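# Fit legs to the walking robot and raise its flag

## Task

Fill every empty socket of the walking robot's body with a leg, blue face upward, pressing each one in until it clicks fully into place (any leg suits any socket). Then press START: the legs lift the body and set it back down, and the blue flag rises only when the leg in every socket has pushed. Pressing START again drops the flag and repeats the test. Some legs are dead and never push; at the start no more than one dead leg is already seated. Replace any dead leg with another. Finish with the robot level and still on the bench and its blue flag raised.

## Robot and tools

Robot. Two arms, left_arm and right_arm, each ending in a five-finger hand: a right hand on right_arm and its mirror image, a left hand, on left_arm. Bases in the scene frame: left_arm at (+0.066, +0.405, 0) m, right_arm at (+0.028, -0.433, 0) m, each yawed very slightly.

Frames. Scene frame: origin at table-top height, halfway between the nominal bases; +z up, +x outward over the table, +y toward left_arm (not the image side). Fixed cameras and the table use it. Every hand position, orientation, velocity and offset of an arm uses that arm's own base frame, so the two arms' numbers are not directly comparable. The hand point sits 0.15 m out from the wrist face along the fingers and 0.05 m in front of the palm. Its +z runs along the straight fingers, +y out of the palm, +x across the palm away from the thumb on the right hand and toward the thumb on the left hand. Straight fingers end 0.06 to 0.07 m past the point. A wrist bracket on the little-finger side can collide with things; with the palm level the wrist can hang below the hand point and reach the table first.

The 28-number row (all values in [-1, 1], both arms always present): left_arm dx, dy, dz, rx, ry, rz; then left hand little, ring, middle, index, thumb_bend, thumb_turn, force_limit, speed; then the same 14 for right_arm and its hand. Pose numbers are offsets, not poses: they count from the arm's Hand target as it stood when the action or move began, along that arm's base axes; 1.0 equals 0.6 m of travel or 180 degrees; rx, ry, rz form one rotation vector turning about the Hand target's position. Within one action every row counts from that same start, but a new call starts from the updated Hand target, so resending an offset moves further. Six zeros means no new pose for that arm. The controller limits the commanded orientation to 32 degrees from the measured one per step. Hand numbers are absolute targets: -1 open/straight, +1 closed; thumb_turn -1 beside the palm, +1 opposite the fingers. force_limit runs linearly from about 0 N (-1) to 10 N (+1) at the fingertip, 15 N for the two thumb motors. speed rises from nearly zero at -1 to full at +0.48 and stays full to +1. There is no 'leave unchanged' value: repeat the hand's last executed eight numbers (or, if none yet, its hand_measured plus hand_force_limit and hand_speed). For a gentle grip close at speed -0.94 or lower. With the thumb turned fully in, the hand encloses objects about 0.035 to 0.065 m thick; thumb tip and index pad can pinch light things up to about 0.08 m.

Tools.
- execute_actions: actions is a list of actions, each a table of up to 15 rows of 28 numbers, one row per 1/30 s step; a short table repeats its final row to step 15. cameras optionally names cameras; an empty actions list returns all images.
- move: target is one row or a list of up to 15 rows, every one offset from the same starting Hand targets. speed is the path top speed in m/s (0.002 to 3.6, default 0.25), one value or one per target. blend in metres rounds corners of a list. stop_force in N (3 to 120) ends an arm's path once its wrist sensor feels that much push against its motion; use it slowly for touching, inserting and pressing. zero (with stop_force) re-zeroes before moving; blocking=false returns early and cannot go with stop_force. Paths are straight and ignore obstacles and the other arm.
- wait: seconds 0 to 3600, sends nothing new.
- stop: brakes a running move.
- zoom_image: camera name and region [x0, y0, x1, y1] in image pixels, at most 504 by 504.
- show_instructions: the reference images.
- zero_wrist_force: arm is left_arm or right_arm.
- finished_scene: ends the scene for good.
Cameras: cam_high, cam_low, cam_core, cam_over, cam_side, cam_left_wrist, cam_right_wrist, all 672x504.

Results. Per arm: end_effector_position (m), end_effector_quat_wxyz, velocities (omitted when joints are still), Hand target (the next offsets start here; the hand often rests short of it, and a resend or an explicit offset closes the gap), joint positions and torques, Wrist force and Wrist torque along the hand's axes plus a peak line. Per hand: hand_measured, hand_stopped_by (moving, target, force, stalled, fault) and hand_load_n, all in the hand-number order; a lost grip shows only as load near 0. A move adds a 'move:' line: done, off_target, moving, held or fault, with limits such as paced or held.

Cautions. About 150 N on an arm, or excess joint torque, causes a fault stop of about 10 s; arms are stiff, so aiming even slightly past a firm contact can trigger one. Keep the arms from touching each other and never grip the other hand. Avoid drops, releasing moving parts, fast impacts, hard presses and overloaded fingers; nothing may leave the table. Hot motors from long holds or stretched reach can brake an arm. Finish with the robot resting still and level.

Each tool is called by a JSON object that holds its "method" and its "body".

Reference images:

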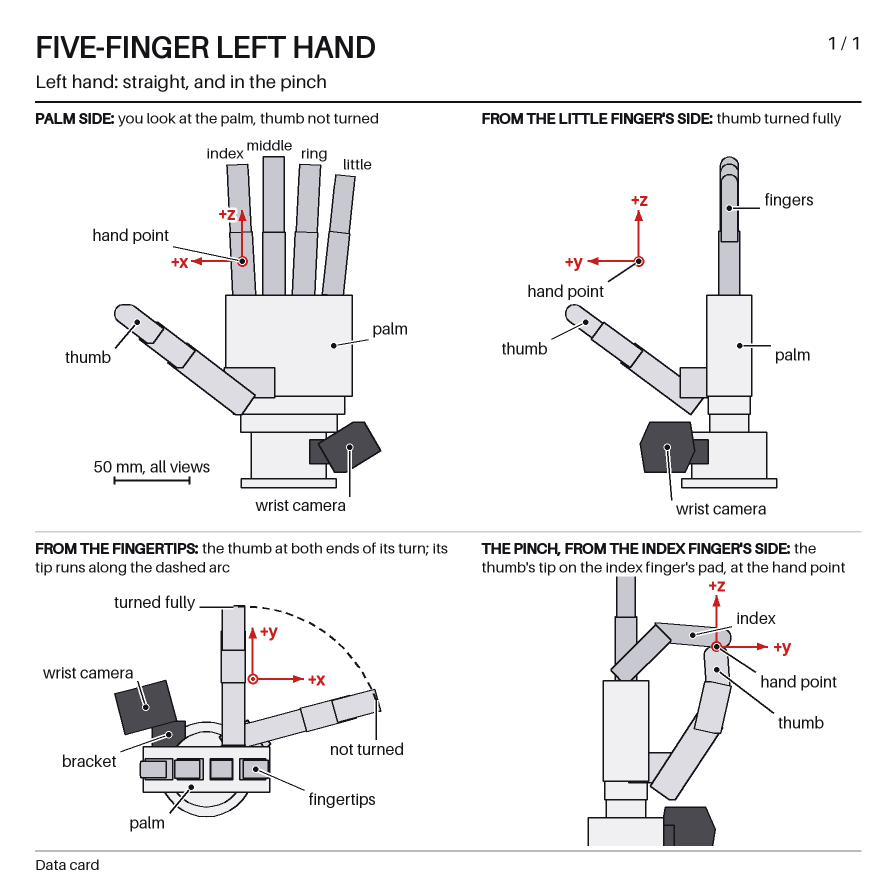

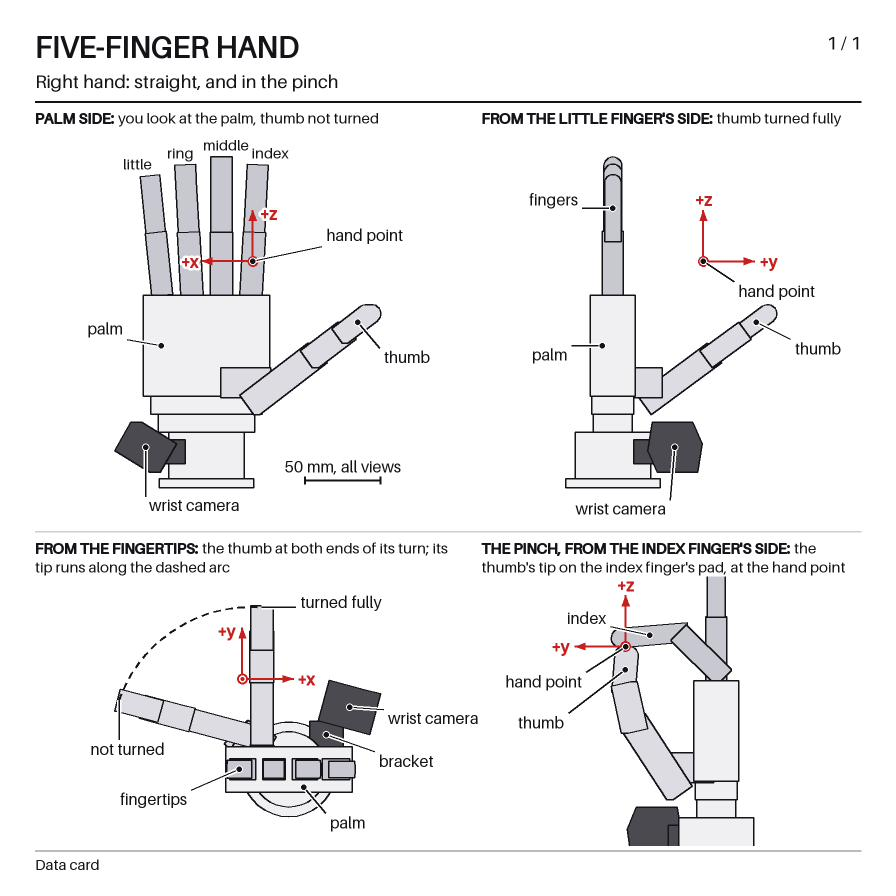

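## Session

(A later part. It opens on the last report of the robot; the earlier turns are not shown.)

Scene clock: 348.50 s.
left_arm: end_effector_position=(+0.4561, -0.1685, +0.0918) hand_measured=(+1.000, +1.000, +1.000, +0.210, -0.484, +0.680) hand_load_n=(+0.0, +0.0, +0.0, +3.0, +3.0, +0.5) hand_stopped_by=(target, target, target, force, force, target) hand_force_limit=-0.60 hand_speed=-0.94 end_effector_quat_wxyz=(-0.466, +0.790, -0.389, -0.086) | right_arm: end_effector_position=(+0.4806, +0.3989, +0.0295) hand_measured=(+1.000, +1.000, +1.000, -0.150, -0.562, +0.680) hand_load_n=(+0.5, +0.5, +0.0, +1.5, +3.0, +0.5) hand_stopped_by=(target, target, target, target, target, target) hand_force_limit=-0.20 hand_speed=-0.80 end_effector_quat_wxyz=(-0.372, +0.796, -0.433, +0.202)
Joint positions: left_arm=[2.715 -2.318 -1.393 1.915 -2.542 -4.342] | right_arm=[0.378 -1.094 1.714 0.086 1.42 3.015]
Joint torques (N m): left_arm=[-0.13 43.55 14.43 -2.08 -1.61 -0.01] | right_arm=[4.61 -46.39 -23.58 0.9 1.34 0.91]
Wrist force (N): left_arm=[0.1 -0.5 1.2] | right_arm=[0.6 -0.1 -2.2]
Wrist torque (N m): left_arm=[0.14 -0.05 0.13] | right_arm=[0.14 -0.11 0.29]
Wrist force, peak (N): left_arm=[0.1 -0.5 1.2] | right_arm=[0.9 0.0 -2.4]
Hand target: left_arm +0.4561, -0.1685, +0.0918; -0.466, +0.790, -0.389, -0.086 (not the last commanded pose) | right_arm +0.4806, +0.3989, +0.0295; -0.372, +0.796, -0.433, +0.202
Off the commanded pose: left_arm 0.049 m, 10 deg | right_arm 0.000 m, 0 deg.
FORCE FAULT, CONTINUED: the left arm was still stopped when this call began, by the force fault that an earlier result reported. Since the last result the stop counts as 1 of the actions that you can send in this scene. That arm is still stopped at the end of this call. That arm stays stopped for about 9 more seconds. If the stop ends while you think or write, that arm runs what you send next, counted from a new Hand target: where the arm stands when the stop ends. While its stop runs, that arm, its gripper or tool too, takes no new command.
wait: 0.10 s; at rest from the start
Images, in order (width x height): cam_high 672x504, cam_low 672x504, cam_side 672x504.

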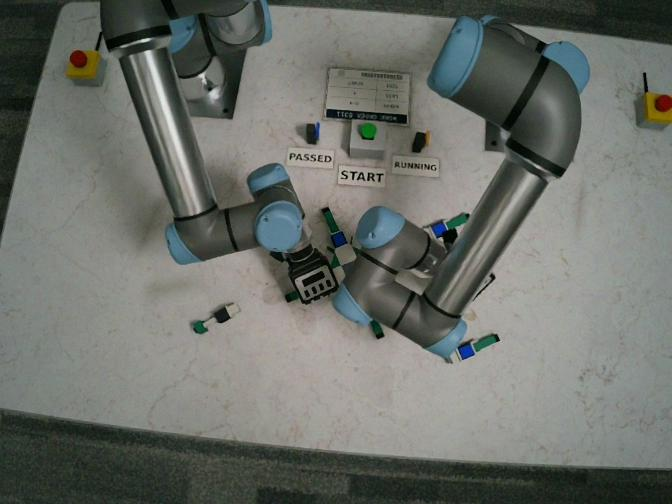

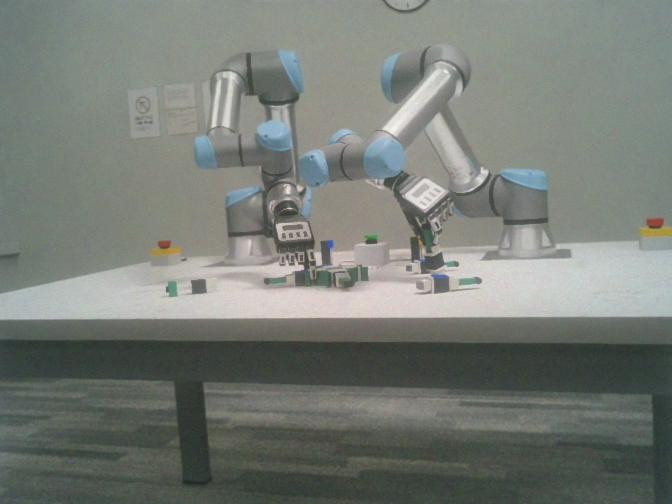

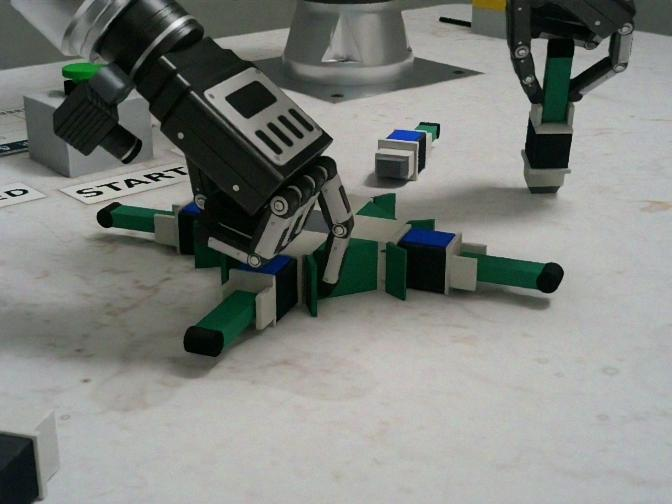

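{"method": "wait", "body": {"seconds": 9.3, "cameras": ["cam_side","cam_core"]}}

Scene clock: 359.07 s.
left_arm: end_effector_position=(+0.4561, -0.1685, +0.0918) hand_measured=(+1.000, +1.000, +1.000, +0.210, -0.484, +0.680) hand_load_n=(+0.0, +0.0, +0.0, +3.0, +3.0, +0.0) hand_stopped_by=(target, target, target, force, force, target) hand_force_limit=-0.60 hand_speed=-0.94 end_effector_quat_wxyz=(-0.466, +0.790, -0.389, -0.086) | right_arm: end_effector_position=(+0.4806, +0.3989, +0.0295) hand_measured=(+1.000, +1.000, +1.000, -0.150, -0.562, +0.680) hand_load_n=(+0.0, +0.0, +0.0, +1.5, +3.0, +1.0) hand_stopped_by=(target, target, target, target, target, target) hand_force_limit=-0.20 hand_speed=-0.80 end_effector_quat_wxyz=(-0.372, +0.796, -0.433, +0.202)
Joint positions: left_arm=[2.715 -2.318 -1.393 1.915 -2.542 -4.342] | right_arm=[0.378 -1.094 1.714 0.086 1.42 3.015]
Joint torques (N m): left_arm=[-0.41 43.75 14.07 -2.11 -1.69 0.13] | right_arm=[3.61 -36.18 -22.17 0.63 0.9 0.74]
Wrist force (N): left_arm=[0.2 -0.2 1.2] | right_arm=[0.6 0.1 -2.2]
Wrist torque (N m): left_arm=[0.18 -0.06 0.12] | right_arm=[0.18 -0.12 0.29]
Wrist force, peak (N): left_arm=[0.4 -0.2 1.6] | right_arm=[0.6 -0.1 -2.6]
Hand target: left_arm +0.4561, -0.1685, +0.0918; -0.466, +0.790, -0.389, -0.086 (not the last commanded pose) | right_arm +0.4806, +0.3989, +0.0295; -0.372, +0.796, -0.433, +0.202
Off the commanded pose: left_arm 0.049 m, 10 deg | right_arm 0.000 m, 0 deg.
FORCE FAULT, CONTINUED: the left arm's stop, for the force fault that an earlier result reported, is over. The rest of the stop counts as 19 of the actions that you can send in this scene. During its stop the left arm's controller moved it back a little. That arm's target is now where it stood when the stop ended, not its last command. That arm accepts commands again.
wait: 9.30 s; at rest from the start
Images, in order (width x height): cam_core 672x504, cam_side 672x504.

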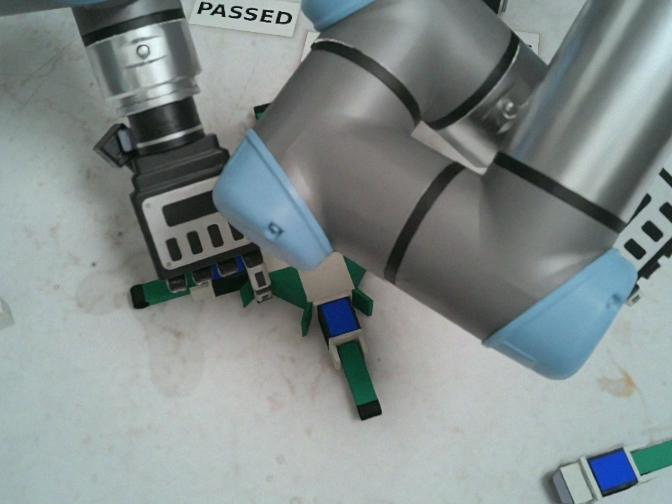

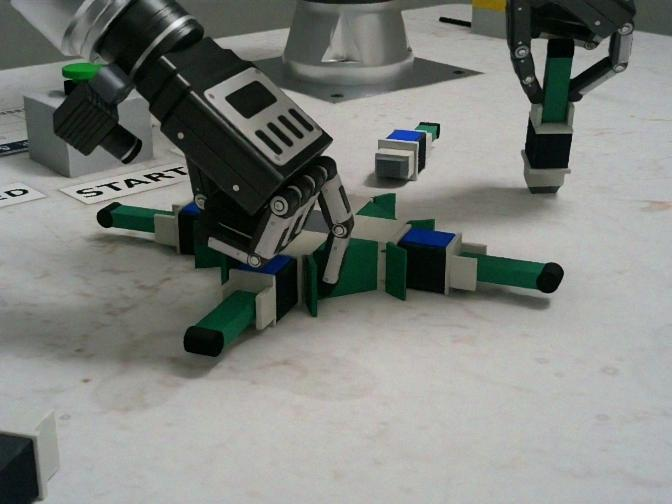

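{"method": "execute_actions", "body": {"actions": [[[0,0,0,0,0,0,1,1,1,0.08,-0.54,0.68,-0.5,-0.7,0,0,0,0,0,0,1,1,1,-0.15,-0.56,0.68,-0.2,-0.8]]], "cameras": ["cam_side","cam_left_wrist"]}}

{"method": "move", "body": {"target": [-0.0092,0.0073,0.0312,-0.1038,-0.1304,0,1,1,1,0.08,-0.54,0.68,-0.5,-0.7,0,0,0,0,0,0,1,1,1,-0.15,-0.56,0.68,-0.2,-0.8], "speed": 0.3, "cameras": ["cam_side","cam_core","cam_left_wrist"]}}

Scene clock: 360.60 s.
left_arm: end_effector_position=(+0.4561, -0.1685, +0.0918) hand_measured=(+1.000, +1.000, +1.000, +0.080, -0.540, +0.680) hand_load_n=(+0.0, +0.0, +0.0, +0.0, +0.0, +0.0) hand_stopped_by=(target, target, target, target, target, target) hand_force_limit=-0.50 hand_speed=-0.70 end_effector_quat_wxyz=(-0.466, +0.790, -0.389, -0.086) | right_arm: end_effector_position=(+0.4806, +0.3989, +0.0295) hand_measured=(+1.000, +1.000, +1.000, -0.150, -0.562, +0.680) hand_load_n=(+0.0, +0.5, +0.0, +2.0, +3.0, +0.5) hand_stopped_by=(target, target, target, target, target, target) hand_force_limit=-0.20 hand_speed=-0.80 end_effector_quat_wxyz=(-0.372, +0.796, -0.433, +0.202)
Joint positions: left_arm=[2.715 -2.318 -1.393 1.915 -2.542 -4.342] | right_arm=[0.378 -1.094 1.714 0.086 1.42 3.015]
Joint torques (N m): left_arm=[-0.58 44.31 14.5 -2.39 -0.22 0.09] | right_arm=[3.68 -34.76 -22.59 0.57 0.79 0.87]
Wrist force (N): left_arm=[0.3 0.6 1.5] | right_arm=[0.5 0.2 -2.3]
Wrist torque (N m): left_arm=[0.24 -0.08 0.13] | right_arm=[0.19 -0.09 0.29]
Wrist force, peak (N): left_arm=[-3.2 -7.8 -2.6] | right_arm=[0.6 -0.1 -2.6]
Hand target: left_arm +0.4561, -0.1685, +0.0918; -0.466, +0.790, -0.389, -0.086 | right_arm +0.4806, +0.3989, +0.0295; -0.372, +0.796, -0.433, +0.202
Off the commanded pose: left_arm 0.000 m, 0 deg | right_arm 0.000 m, 0 deg.
cam_left_wrist: T_world_to_cam=[[0.85862, 0.08986, 0.50468, -0.42416], [0.27932, -0.90754, -0.31362, -0.24596], [0.42984, 0.41025, -0.80432, 0.06228]] pos_world=[0.40612, -0.21066, 0.18702]

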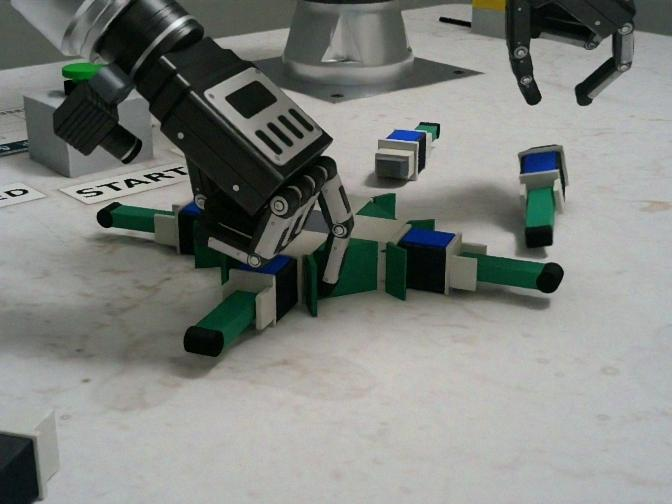

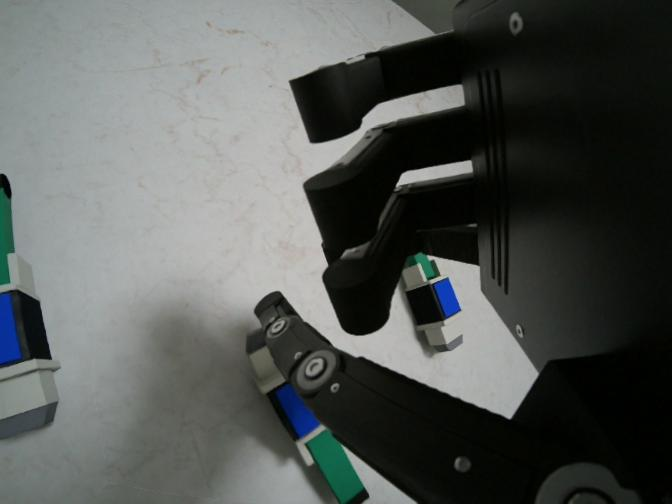

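Scene clock: 362.00 s.
left_arm: end_effector_position=(+0.4506, -0.1640, +0.1105) hand_measured=(+1.000, +1.000, +1.000, +0.080, -0.540, +0.680) hand_load_n=(+0.0, +0.5, +0.0, +0.0, +0.0, +0.0) hand_stopped_by=(target, target, target, target, target, target) hand_force_limit=-0.50 hand_speed=-0.70 end_effector_quat_wxyz=(-0.402, +0.855, -0.295, +0.139) | right_arm: end_effector_position=(+0.4806, +0.3989, +0.0295) hand_measured=(+1.000, +1.000, +1.000, -0.150, -0.562, +0.680) hand_load_n=(+0.0, +0.0, +0.0, +2.0, +3.0, +1.0) hand_stopped_by=(target, target, target, target, target, target) hand_force_limit=-0.20 hand_speed=-0.80 end_effector_quat_wxyz=(-0.372, +0.796, -0.433, +0.202)
Joint positions: left_arm=[2.783 -1.963 -1.728 2.47 -2.395 -4.251] | right_arm=[0.378 -1.094 1.714 0.086 1.42 3.015]
Joint torques (N m): left_arm=[-11.72 38.1 15.81 -0.43 -2.28 -1.37] | right_arm=[3.5 -34.19 -22.38 0.56 0.79 0.73]
Wrist force (N): left_arm=[0.6 -0.1 1.3] | right_arm=[0.7 0.1 -2.3]
Wrist torque (N m): left_arm=[0.18 0.01 0.08] | right_arm=[0.17 -0.13 0.30]
Wrist force, peak (N): left_arm=[1.2 -0.4 1.4] | right_arm=[1.0 0.4 -2.5]
Hand target: left_arm +0.4506, -0.1641, +0.1105; -0.402, +0.855, -0.295, +0.139 | right_arm +0.4806, +0.3989, +0.0295; -0.372, +0.796, -0.433, +0.202
Off the commanded pose: left_arm 0.000 m, 0 deg | right_arm 0.000 m, 0 deg.
move: done
cam_left_wrist: T_world_to_cam=[[0.59682, 0.2984, 0.74483, -0.30365], [0.32, -0.93978, 0.12009, -0.30603], [0.73581, 0.16667, -0.65636, -0.11625]] pos_world=[0.36469, -0.17762, 0.18661]
Images, in order (width x height): cam_core 672x504, cam_side 672x504, cam_left_wrist 672x504.

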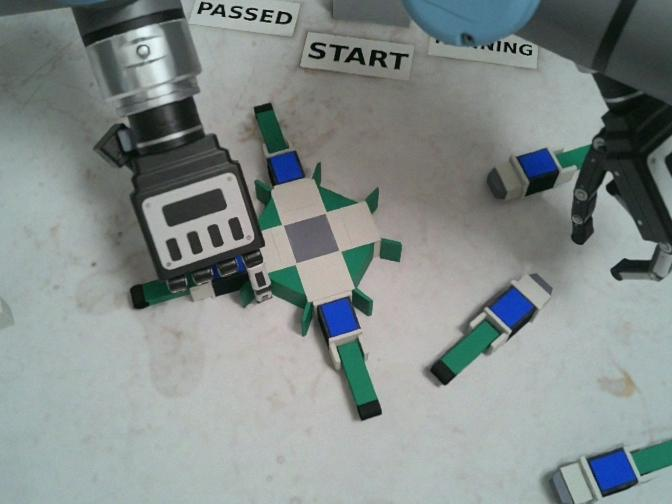

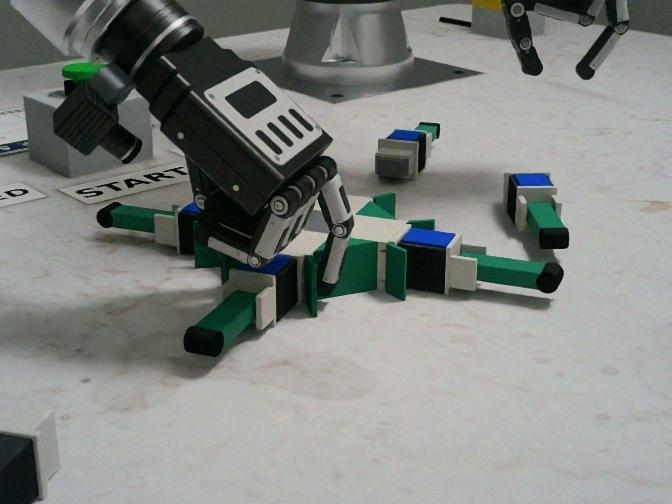

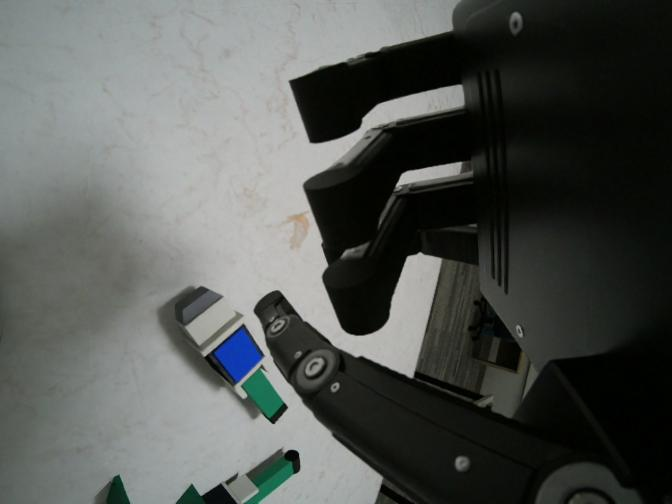

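{"method": "move", "body": {"target": [-0.1703,-0.0705,-0.0508,0,0,-0.1411,1,1,-0.42,-0.42,-0.7,1,-0.2,-0.3,0,0,0,0,0,0,1,1,1,-0.15,-0.56,0.68,-0.2,-0.8], "speed": 0.3, "cameras": ["cam_core","cam_left_wrist","cam_side"]}}

Scene clock: 364.77 s.
left_arm: end_effector_position=(+0.3485, -0.2065, +0.0800) hand_measured=(+1.000, +1.000, -0.420, -0.420, -0.700, +1.000) hand_load_n=(+0.0, +0.0, +0.0, +0.0, +0.0, +0.0) hand_stopped_by=(target, target, target, target, target, target) hand_force_limit=-0.20 hand_speed=-0.30 end_effector_quat_wxyz=(-0.361, +0.770, -0.476, +0.224) | right_arm: end_effector_position=(+0.4806, +0.3989, +0.0295) hand_measured=(+1.000, +1.000, +1.000, -0.150, -0.562, +0.680) hand_load_n=(+0.0, +0.0, +0.5, +2.0, +3.0, +1.0) hand_stopped_by=(target, target, target, target, target, target) hand_force_limit=-0.20 hand_speed=-0.80 end_effector_quat_wxyz=(-0.372, +0.796, -0.433, +0.202)
Joint positions: left_arm=[2.677 -1.704 -2.094 2.855 -2.233 -3.846] | right_arm=[0.378 -1.094 1.714 0.086 1.42 3.015]
Joint torques (N m): left_arm=[9.51 23.05 13.33 -1.55 -1.64 1.16] | right_arm=[3.91 -31.71 -23.57 0.43 0.56 0.6]
Wrist force (N): left_arm=[0.7 -0.2 0.9] | right_arm=[0.8 -0.1 -2.3]
Wrist torque (N m): left_arm=[0.18 -0.02 0.21] | right_arm=[0.15 -0.14 0.29]
Wrist force, peak (N): left_arm=[1.9 -1.1 1.8] | right_arm=[0.7 -0.1 -2.5]
Hand target: left_arm +0.3484, -0.2064, +0.0800; -0.361, +0.770, -0.476, +0.224 | right_arm +0.4806, +0.3989, +0.0295; -0.372, +0.796, -0.433, +0.202
Off the commanded pose: left_arm 0.000 m, 0 deg | right_arm 0.000 m, 0 deg.
move: done
cam_left_wrist: T_world_to_cam=[[0.66695, 0.01386, 0.74498, -0.29054], [-0.11401, -0.98616, 0.12041, -0.16792], [0.73633, -0.16525, -0.65613, -0.12277]] pos_world=[0.26503, -0.18185, 0.15611]
Images, in order (width x height): cam_core 672x504, cam_side 672x504, cam_left_wrist 672x504.

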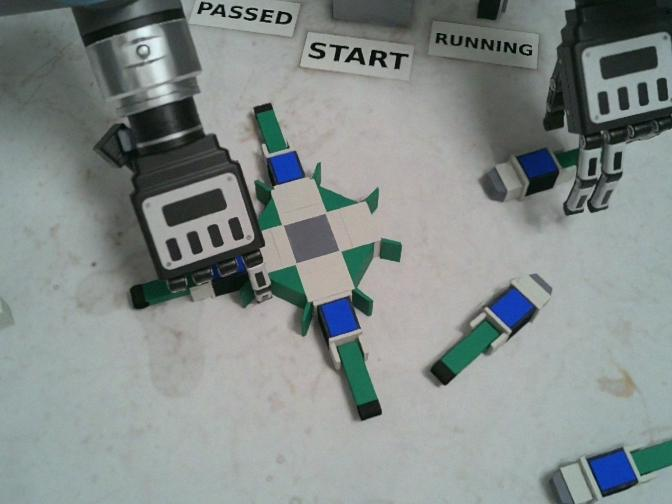

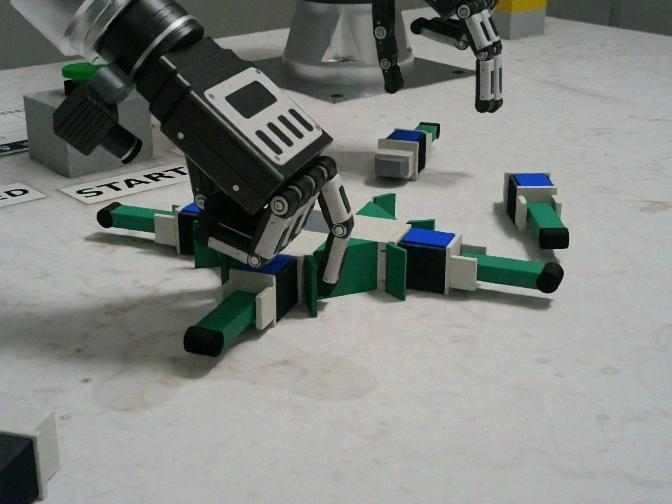

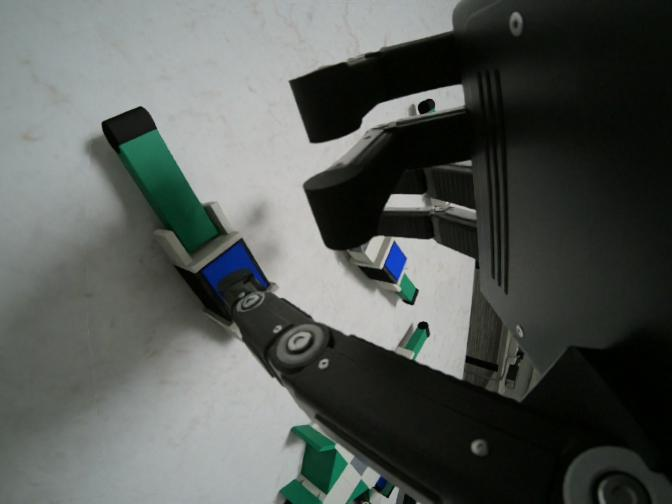

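{"method": "zoom_image", "body": {"camera": "cam_left_wrist", "region": [90, 90, 300, 350]}}

Scaled by 1.938 from the camera's image (finer frame: 960x720).

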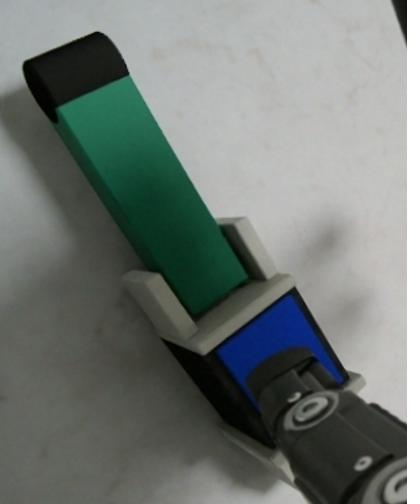

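{"method": "zoom_image", "body": {"camera": "cam_core", "region": [470, 120, 630, 240]}}

{"method": "zoom_image", "body": {"camera": "cam_core", "region": [230, 90, 430, 430]}}

Scaled by 3.150.

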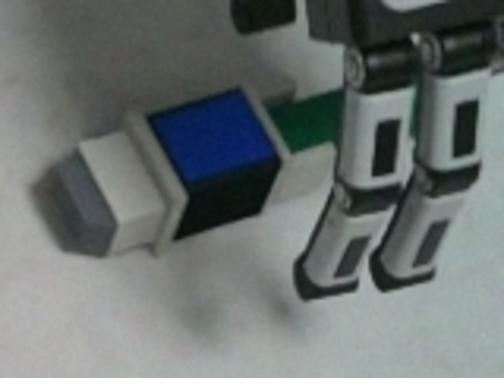

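Scaled by 1.482.

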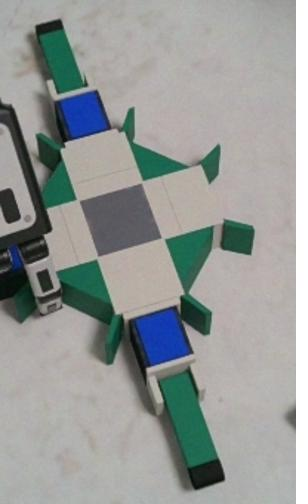

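{"method": "move", "body": {"target": [-0.009,-0.0002,-0.0833,0,0,0.0167,1,1,-0.42,-0.42,-0.8,1,-0.2,-0.3,0,0,0,0,0,0,1,1,1,-0.15,-0.56,0.68,-0.2,-0.8], "speed": 0.12}}

{"method": "execute_actions", "body": {"actions": [[[0,0,0,0,0,0,1,1,0.35,0.35,-0.56,1,-0.2,-0.8,0,0,0,0,0,0,1,1,1,-0.15,-0.56,0.68,-0.2,-0.8]]], "cameras": ["cam_core","cam_left_wrist"]}}

Scene clock: 368.03 s.
left_arm: end_effector_position=(+0.3430, -0.2066, +0.0300) hand_measured=(+1.000, +1.000, -0.420, -0.420, -0.800, +1.000) hand_load_n=(+0.0, +0.0, +0.0, +0.0, +0.0, +0.0) hand_stopped_by=(target, target, target, target, target, target) hand_force_limit=-0.20 hand_speed=-0.30 end_effector_quat_wxyz=(-0.367, +0.782, -0.456, +0.215) | right_arm: end_effector_position=(+0.4806, +0.3989, +0.0295) hand_measured=(+1.000, +1.000, +1.000, -0.150, -0.562, +0.680) hand_load_n=(+0.0, +0.0, +0.0, +1.5, +3.0, +1.0) hand_stopped_by=(target, target, target, target, target, target) hand_force_limit=-0.20 hand_speed=-0.80 end_effector_quat_wxyz=(-0.372, +0.796, -0.433, +0.202)
Joint positions: left_arm=[2.648 -1.82 -2.132 2.954 -2.28 -3.933] | right_arm=[0.378 -1.094 1.714 0.086 1.42 3.015]
Joint torques (N m): left_arm=[11.1 20.2 21.65 -2.68 0.23 0.43] | right_arm=[4.14 -28.75 -22.31 0.71 0.31 0.66]
Wrist force (N): left_arm=[0.9 -0.3 1.4] | right_arm=[0.5 -0.1 -2.2]
Wrist torque (N m): left_arm=[0.13 -0.04 0.01] | right_arm=[0.15 -0.11 0.28]
Wrist force, peak (N): left_arm=[1.1 0.4 1.9] | right_arm=[0.6 -0.1 -2.5]
Hand target: left_arm +0.3430, -0.2065, +0.0300; -0.367, +0.782, -0.456, +0.215 | right_arm +0.4806, +0.3989, +0.0295; -0.372, +0.796, -0.433, +0.202
Off the commanded pose: left_arm 0.000 m, 0 deg | right_arm 0.000 m, 0 deg.
move: done

Scene clock: 369.30 s.
left_arm: end_effector_position=(+0.3430, -0.2066, +0.0300) hand_measured=(+1.000, +1.000, +0.076, +0.132, -0.562, +1.000) hand_load_n=(+0.0, +0.0, +3.0, +5.5, +6.5, -0.5) hand_stopped_by=(target, target, force, force, force, target) hand_force_limit=-0.20 hand_speed=-0.80 end_effector_quat_wxyz=(-0.367, +0.782, -0.456, +0.215) | right_arm: end_effector_position=(+0.4806, +0.3989, +0.0295) hand_measured=(+1.000, +1.000, +1.000, -0.150, -0.562, +0.680) hand_load_n=(+0.0, +0.0, +0.0, +1.5, +3.0, +0.5) hand_stopped_by=(target, target, target, target, target, target) hand_force_limit=-0.20 hand_speed=-0.80 end_effector_quat_wxyz=(-0.372, +0.796, -0.433, +0.202)
Joint positions: left_arm=[2.648 -1.821 -2.132 2.955 -2.28 -3.933] | right_arm=[0.378 -1.094 1.714 0.086 1.42 3.015]
Joint torques (N m): left_arm=[10.33 17.49 20.09 0.55 -0.03 -1.09] | right_arm=[3.54 -27.46 -22.35 0.6 0.53 0.59]
Wrist force (N): left_arm=[1.6 -2.1 0.2] | right_arm=[0.6 -0.1 -2.3]
Wrist torque (N m): left_arm=[0.06 -0.13 0.06] | right_arm=[0.15 -0.10 0.28]
Wrist force, peak (N): left_arm=[2.2 -2.5 0.5] | right_arm=[0.7 -0.1 -2.4]
Hand target: left_arm +0.3430, -0.2065, +0.0300; -0.367, +0.782, -0.456, +0.215 | right_arm +0.4806, +0.3989, +0.0295; -0.372, +0.796, -0.433, +0.202
Off the commanded pose: left_arm 0.000 m, 0 deg | right_arm 0.000 m, 0 deg.
cam_left_wrist: T_world_to_cam=[[0.66534, 0.04862, 0.74495, -0.24195], [-0.06226, -0.99079, 0.12027, -0.18128], [0.74394, -0.1264, -0.65619, -0.1462]] pos_world=[0.25845, -0.18632, 0.10611]

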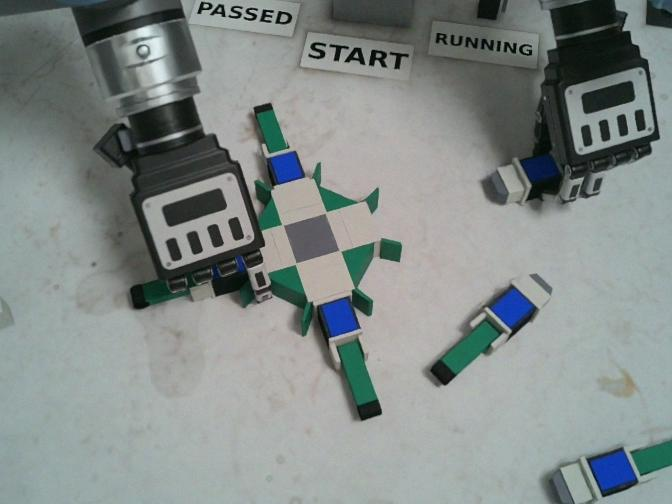

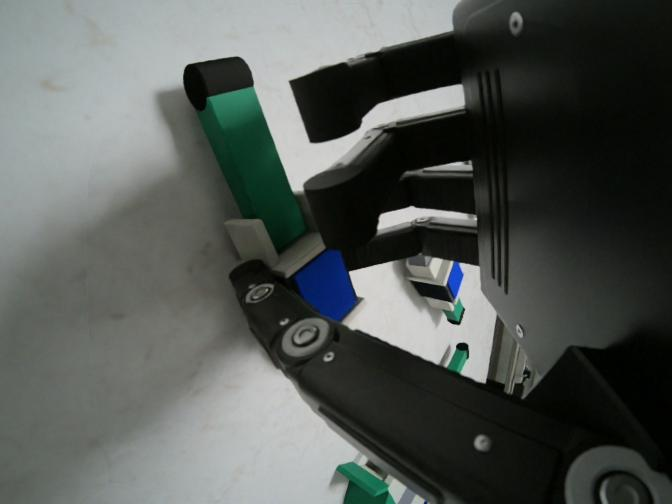

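{"method": "move", "body": {"target": [[0,0,0.006,0,0,0,1,1,0.35,0.35,-0.56,1,-0.2,-0.8,0,0,0,0,0,0,1,1,1,-0.15,-0.56,0.68,-0.2,-0.8],[0.0883,-0.1247,0.005,0,0,-0.0078,1,1,0.35,0.35,-0.56,1,-0.2,-0.8,0,0,0,0,0,0,1,1,1,-0.15,-0.56,0.68,-0.2,-0.8]], "speed": 0.15, "blend": [0.004,0], "cameras": ["cam_core","cam_left_wrist","cam_over","cam_side"]}}

Scene clock: 371.10 s.
left_arm: end_effector_position=(+0.3959, -0.2814, +0.0330) hand_measured=(+1.000, +1.000, +0.076, +0.132, -0.562, +1.000) hand_load_n=(+0.0, +0.0, +3.0, +4.5, +7.0, -1.0) hand_stopped_by=(target, target, force, force, force, target) hand_force_limit=-0.20 hand_speed=-0.80 end_effector_quat_wxyz=(-0.365, +0.776, -0.465, +0.219) | right_arm: end_effector_position=(+0.4806, +0.3989, +0.0295) hand_measured=(+1.000, +1.000, +1.000, -0.150, -0.562, +0.680) hand_load_n=(+0.0, +0.0, +0.0, +2.0, +3.0, +1.0) hand_stopped_by=(target, target, target, target, target, target) hand_force_limit=-0.20 hand_speed=-0.80 end_effector_quat_wxyz=(-0.372, +0.796, -0.433, +0.202)
Joint positions: left_arm=[2.547 -2.006 -1.86 2.81 -2.319 -4.02] | right_arm=[0.378 -1.094 1.714 0.086 1.42 3.015]
Joint torques (N m): left_arm=[10.54 28.93 20.04 0.15 0.35 1.45] | right_arm=[3.46 -26.15 -22.74 0.6 0.36 0.67]
Wrist force (N): left_arm=[1.1 0.3 1.7] | right_arm=[0.7 -0.2 -2.1]
Wrist torque (N m): left_arm=[0.16 -0.07 0.04] | right_arm=[0.14 -0.13 0.28]
Wrist force, peak (N): left_arm=[2.1 -2.5 0.5] | right_arm=[0.8 0.0 -2.5]
Hand target: left_arm +0.3960, -0.2814, +0.0330; -0.365, +0.776, -0.465, +0.219 | right_arm +0.4806, +0.3989, +0.0295; -0.372, +0.796, -0.433, +0.202
Off the commanded pose: left_arm 0.000 m, 0 deg | right_arm 0.000 m, 0 deg.
move: done; blend cut to 0.0018 m at target 1
cam_left_wrist: T_world_to_cam=[[0.66637, 0.03222, 0.74492, -0.28077], [-0.0866, -0.98896, 0.12024, -0.24229], [0.74057, -0.14463, -0.65623, -0.19684]] pos_world=[0.31189, -0.25904, 0.10911]
Images, in order (width x height): cam_core 672x504, cam_over 672x504, cam_side 672x504, cam_left_wrist 672x504.

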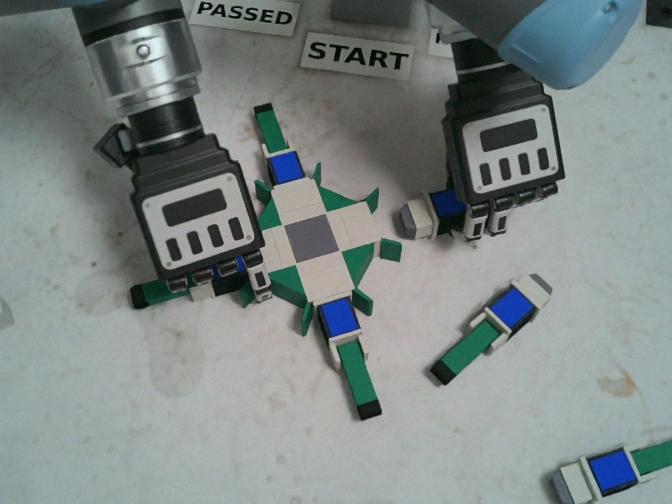

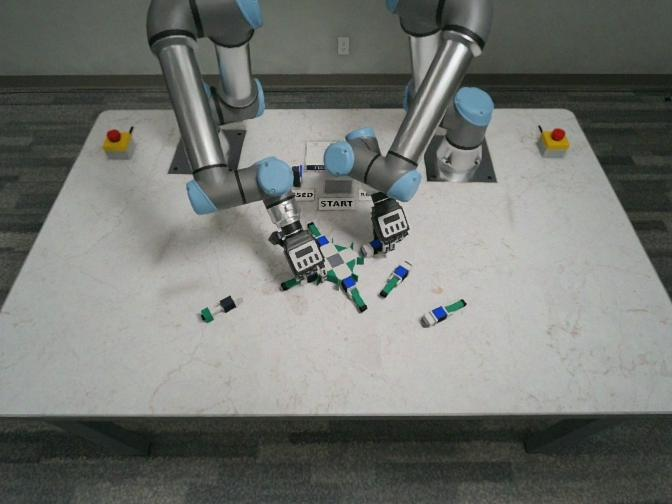

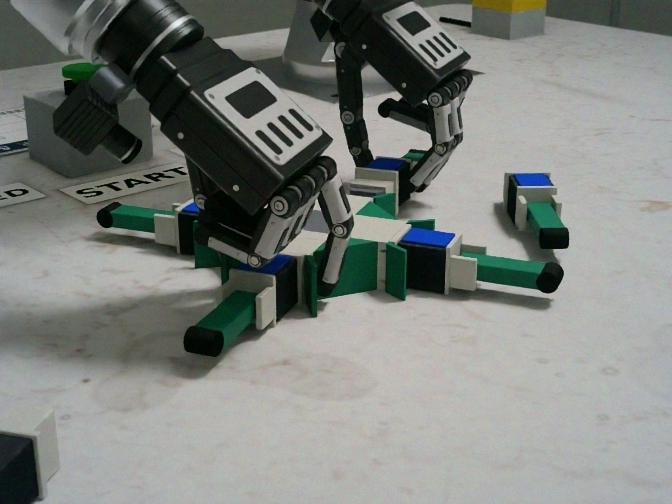

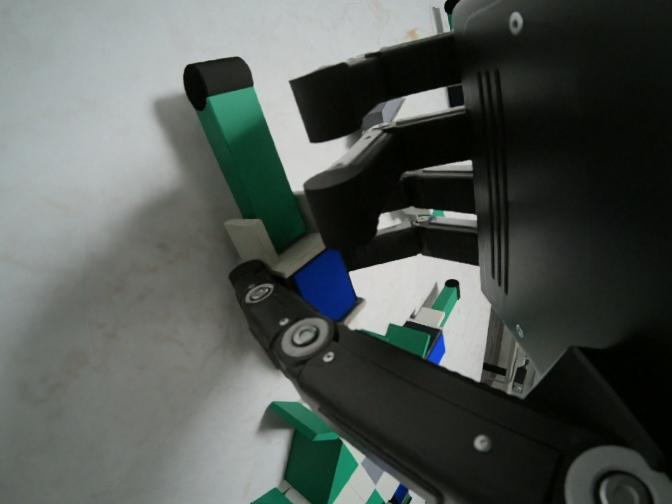

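{"method": "zoom_image", "body": {"camera": "cam_core", "region": [270, 150, 490, 300]}}

Scaled by 2.291.

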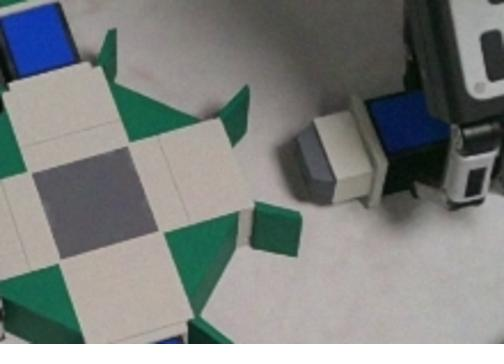

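{"method": "move", "body": {"target": [[0.0155,-0.0333,-0.002,0,0,0,1,1,0.35,0.35,-0.56,1,-0.2,-0.8,0,0,0,0,0,0,1,1,1,-0.15,-0.56,0.68,-0.2,-0.8],[0.0418,-0.0835,-0.002,0,0,0,1,1,0.35,0.35,-0.56,1,-0.2,-0.8,0,0,0,0,0,0,1,1,1,-0.15,-0.56,0.68,-0.2,-0.8]], "speed": [0.08,0.022], "blend": [0.003,0], "stop_force": 14, "cameras": ["cam_core","cam_left_wrist","cam_side"]}}

Scene clock: 374.97 s.
left_arm: end_effector_position=(+0.4185, -0.3266, +0.0318) hand_measured=(+1.000, +1.000, +0.076, +0.132, -0.562, +1.000) hand_load_n=(+0.0, +0.0, +1.5, +4.5, +6.5, +0.0) hand_stopped_by=(target, target, force, force, force, target) hand_force_limit=-0.20 hand_speed=-0.80 end_effector_quat_wxyz=(-0.365, +0.776, -0.465, +0.219) | right_arm: end_effector_position=(+0.4806, +0.3989, +0.0295) hand_measured=(+1.000, +1.000, +1.000, -0.150, -0.564, +0.680) hand_load_n=(+0.0, +0.0, +0.0, +5.0, +5.0, +0.0) hand_stopped_by=(target, target, target, target, target, target) hand_force_limit=-0.20 hand_speed=-0.80 end_effector_quat_wxyz=(-0.372, +0.796, -0.433, +0.202)
Joint positions: left_arm=[2.49 -2.115 -1.697 2.707 -2.346 -4.09] | right_arm=[0.378 -1.094 1.714 0.086 1.42 3.015]
Joint torques (N m): left_arm=[10.51 33.53 25.38 -2.8 -0.75 0.51] | right_arm=[2.67 -22.04 -20.06 0.76 -3.57 0.68]
Wrist force (N): left_arm=[-2.4 0.8 0.8] | right_arm=[6.4 -1.1 -2.0]
Wrist torque (N m): left_arm=[0.17 -0.27 0.02] | right_arm=[0.06 0.00 0.31]
Wrist force, peak (N): left_arm=[-14.0 -1.5 0.9] | right_arm=[15.1 -2.1 -3.0]
Hand target: left_arm +0.4185, -0.3266, +0.0318; -0.365, +0.776, -0.465, +0.219 (not the last commanded pose) | right_arm +0.4806, +0.3989, +0.0295; -0.372, +0.796, -0.433, +0.202
Off the commanded pose: left_arm 0.006 m, 0 deg | right_arm 0.000 m, 0 deg.
move: contact (left_arm); path passed 1 of 2 targets
cam_left_wrist: T_world_to_cam=[[0.66642, 0.03214, 0.74488, -0.29351], [-0.08656, -0.98898, 0.12012, -0.28499], [0.74053, -0.14453, -0.65629, -0.22086]] pos_world=[0.33449, -0.30434, 0.10791]
Images, in order (width x height): cam_core 672x504, cam_side 672x504, cam_left_wrist 672x504.

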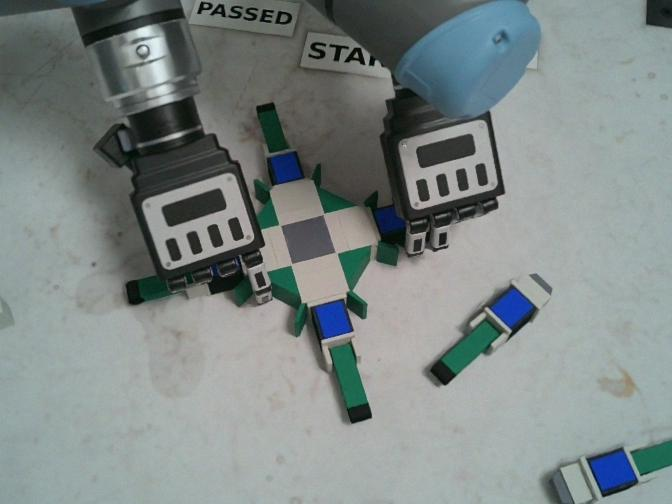

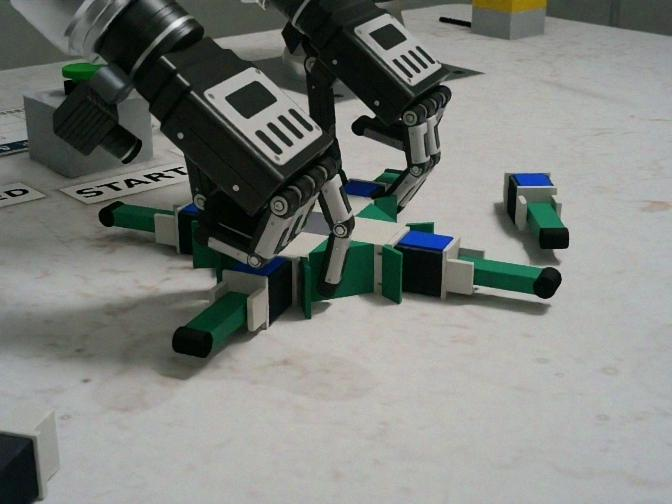

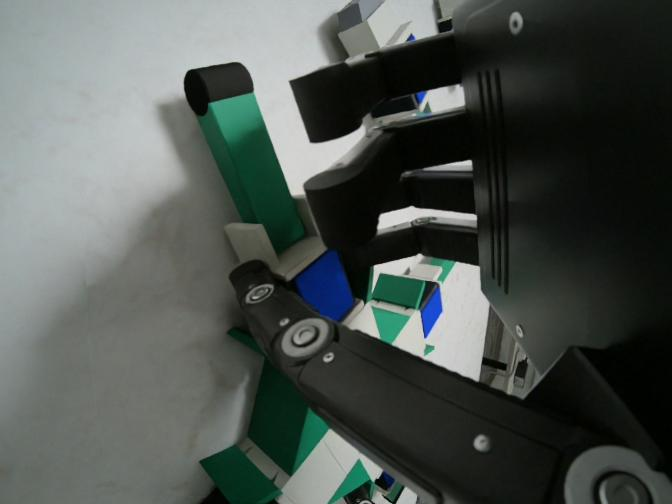

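{"method": "wait", "body": {"seconds": 0, "cameras": ["cam_core"]}}

{"method": "zoom_image", "body": {"camera": "cam_core", "region": [230, 100, 450, 330]}}

Scene clock: 376.47 s.
left_arm: end_effector_position=(+0.4185, -0.3266, +0.0318) hand_measured=(+1.000, +1.000, +0.076, +0.132, -0.562, +1.000) hand_load_n=(+0.0, +0.0, +1.5, +4.5, +7.0, +0.0) hand_stopped_by=(target, target, force, force, force, target) hand_force_limit=-0.20 hand_speed=-0.80 end_effector_quat_wxyz=(-0.365, +0.776, -0.465, +0.219) | right_arm: end_effector_position=(+0.4806, +0.3989, +0.0295) hand_measured=(+1.000, +1.000, +1.000, -0.150, -0.564, +0.680) hand_load_n=(+0.0, +0.0, +0.0, +5.0, +5.0, +0.0) hand_stopped_by=(target, target, target, target, target, target) hand_force_limit=-0.20 hand_speed=-0.80 end_effector_quat_wxyz=(-0.372, +0.796, -0.433, +0.202)
Joint positions: left_arm=[2.49 -2.115 -1.697 2.707 -2.346 -4.09] | right_arm=[0.378 -1.094 1.714 0.086 1.42 3.015]
Joint torques (N m): left_arm=[9.44 31.59 26.91 -2.51 -1.21 -0.29] | right_arm=[3.82 -22.54 -16.69 0.67 -3.17 0.58]
Wrist force (N): left_arm=[-3.3 0.9 1.0] | right_arm=[6.1 -0.7 -2.1]
Wrist torque (N m): left_arm=[0.18 -0.17 -0.03] | right_arm=[0.12 0.03 0.31]
Wrist force, peak (N): left_arm=[-3.4 0.9 1.3] | right_arm=[6.6 -0.9 -2.1]
Hand target: left_arm +0.4185, -0.3266, +0.0318; -0.365, +0.776, -0.465, +0.219 (not the last commanded pose) | right_arm +0.4806, +0.3989, +0.0295; -0.372, +0.796, -0.433, +0.202
Off the commanded pose: left_arm 0.006 m, 0 deg | right_arm 0.000 m, 0 deg.

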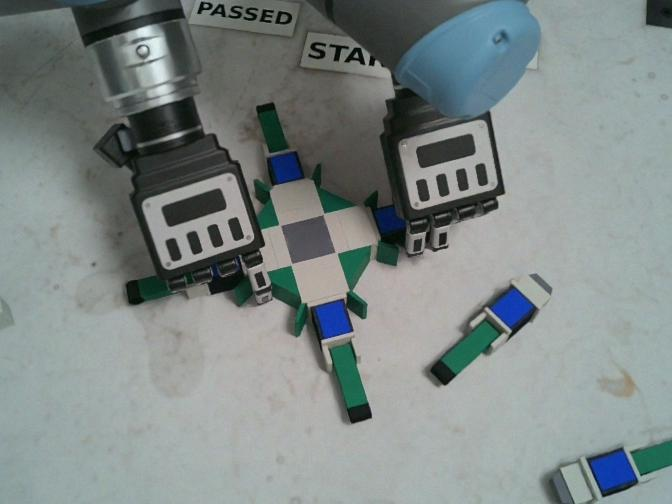

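Scaled by 2.191.

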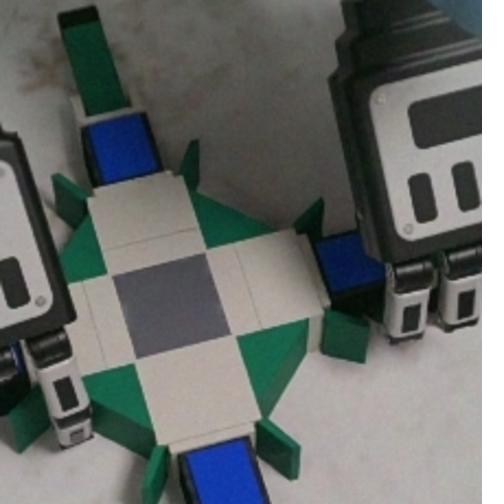

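{"method": "zoom_image", "body": {"camera": "cam_core", "region": [340, 170, 430, 270]}}

{"method": "zoom_image", "body": {"camera": "cam_core", "region": [240, 130, 390, 360]}}

Scaled by 5.040.

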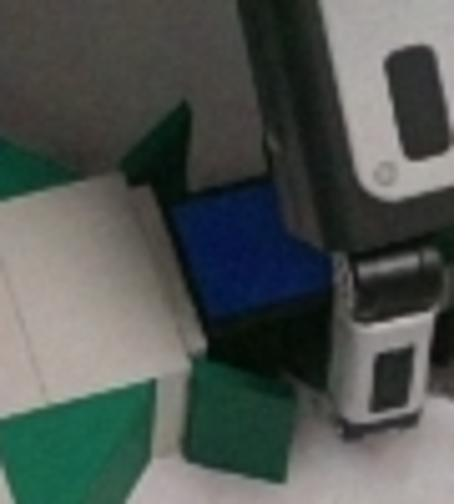

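Scaled by 2.191.

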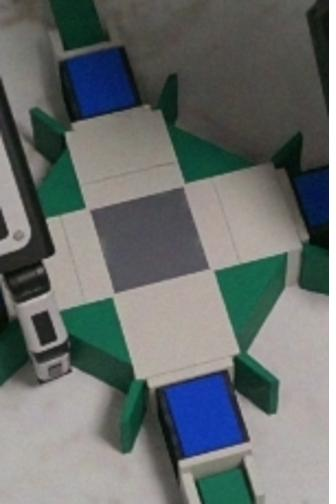

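{"method": "execute_actions", "body": {"actions": [[[-0.0010,0.0019,0,0,0,0,1,1,-0.42,-0.42,-0.7,1,-0.2,-0.3,0,0,0,0,0,0,1,1,1,-0.5,-0.95,0.68,-0.2,-0.3]]], "cameras": ["cam_core"]}}

Scene clock: 380.17 s.
left_arm: end_effector_position=(+0.4180, -0.3254, +0.0318) hand_measured=(+1.000, +1.000, -0.420, -0.420, -0.700, +1.000) hand_load_n=(+0.5, +0.5, +0.0, +0.0, +0.0, +0.0) hand_stopped_by=(target, target, target, target, target, target) hand_force_limit=-0.20 hand_speed=-0.30 end_effector_quat_wxyz=(-0.365, +0.776, -0.465, +0.219) | right_arm: end_effector_position=(+0.4806, +0.3989, +0.0295) hand_measured=(+1.000, +1.000, +1.000, -0.500, -0.950, +0.680) hand_load_n=(+0.0, +0.0, +0.0, +0.0, +0.0, +0.0) hand_stopped_by=(target, target, target, target, target, target) hand_force_limit=-0.20 hand_speed=-0.30 end_effector_quat_wxyz=(-0.372, +0.796, -0.433, +0.202)
Joint positions: left_arm=[2.491 -2.112 -1.701 2.71 -2.346 -4.088] | right_arm=[0.378 -1.094 1.714 0.086 1.42 3.015]
Joint torques (N m): left_arm=[-7.61 30.4 22.91 -3.73 -0.88 -1.05] | right_arm=[2.9 -21.97 -9.86 0.59 0.12 0.46]
Wrist force (N): left_arm=[1.7 -0.8 1.2] | right_arm=[0.3 -0.8 -1.9]
Wrist torque (N m): left_arm=[0.03 -0.19 0.09] | right_arm=[0.08 -0.05 0.21]
Wrist force, peak (N): left_arm=[-3.7 0.6 1.1] | right_arm=[6.7 -0.7 -2.1]
Hand target: left_arm +0.4179, -0.3254, +0.0318; -0.365, +0.776, -0.465, +0.219 | right_arm +0.4806, +0.3989, +0.0295; -0.372, +0.796, -0.433, +0.202
Off the commanded pose: left_arm 0.000 m, 0 deg | right_arm 0.000 m, 0 deg.

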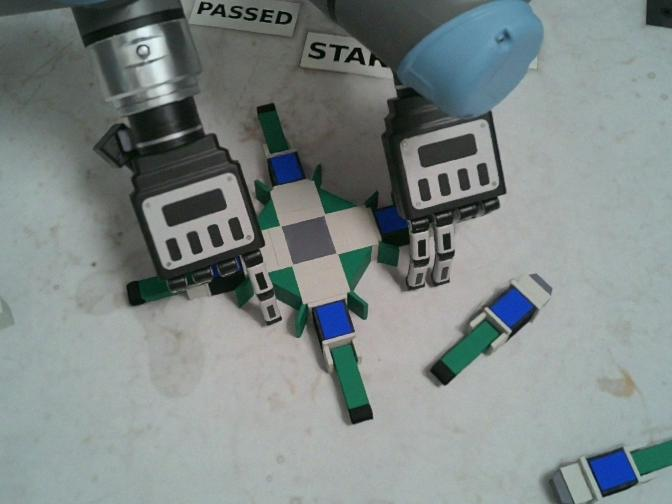

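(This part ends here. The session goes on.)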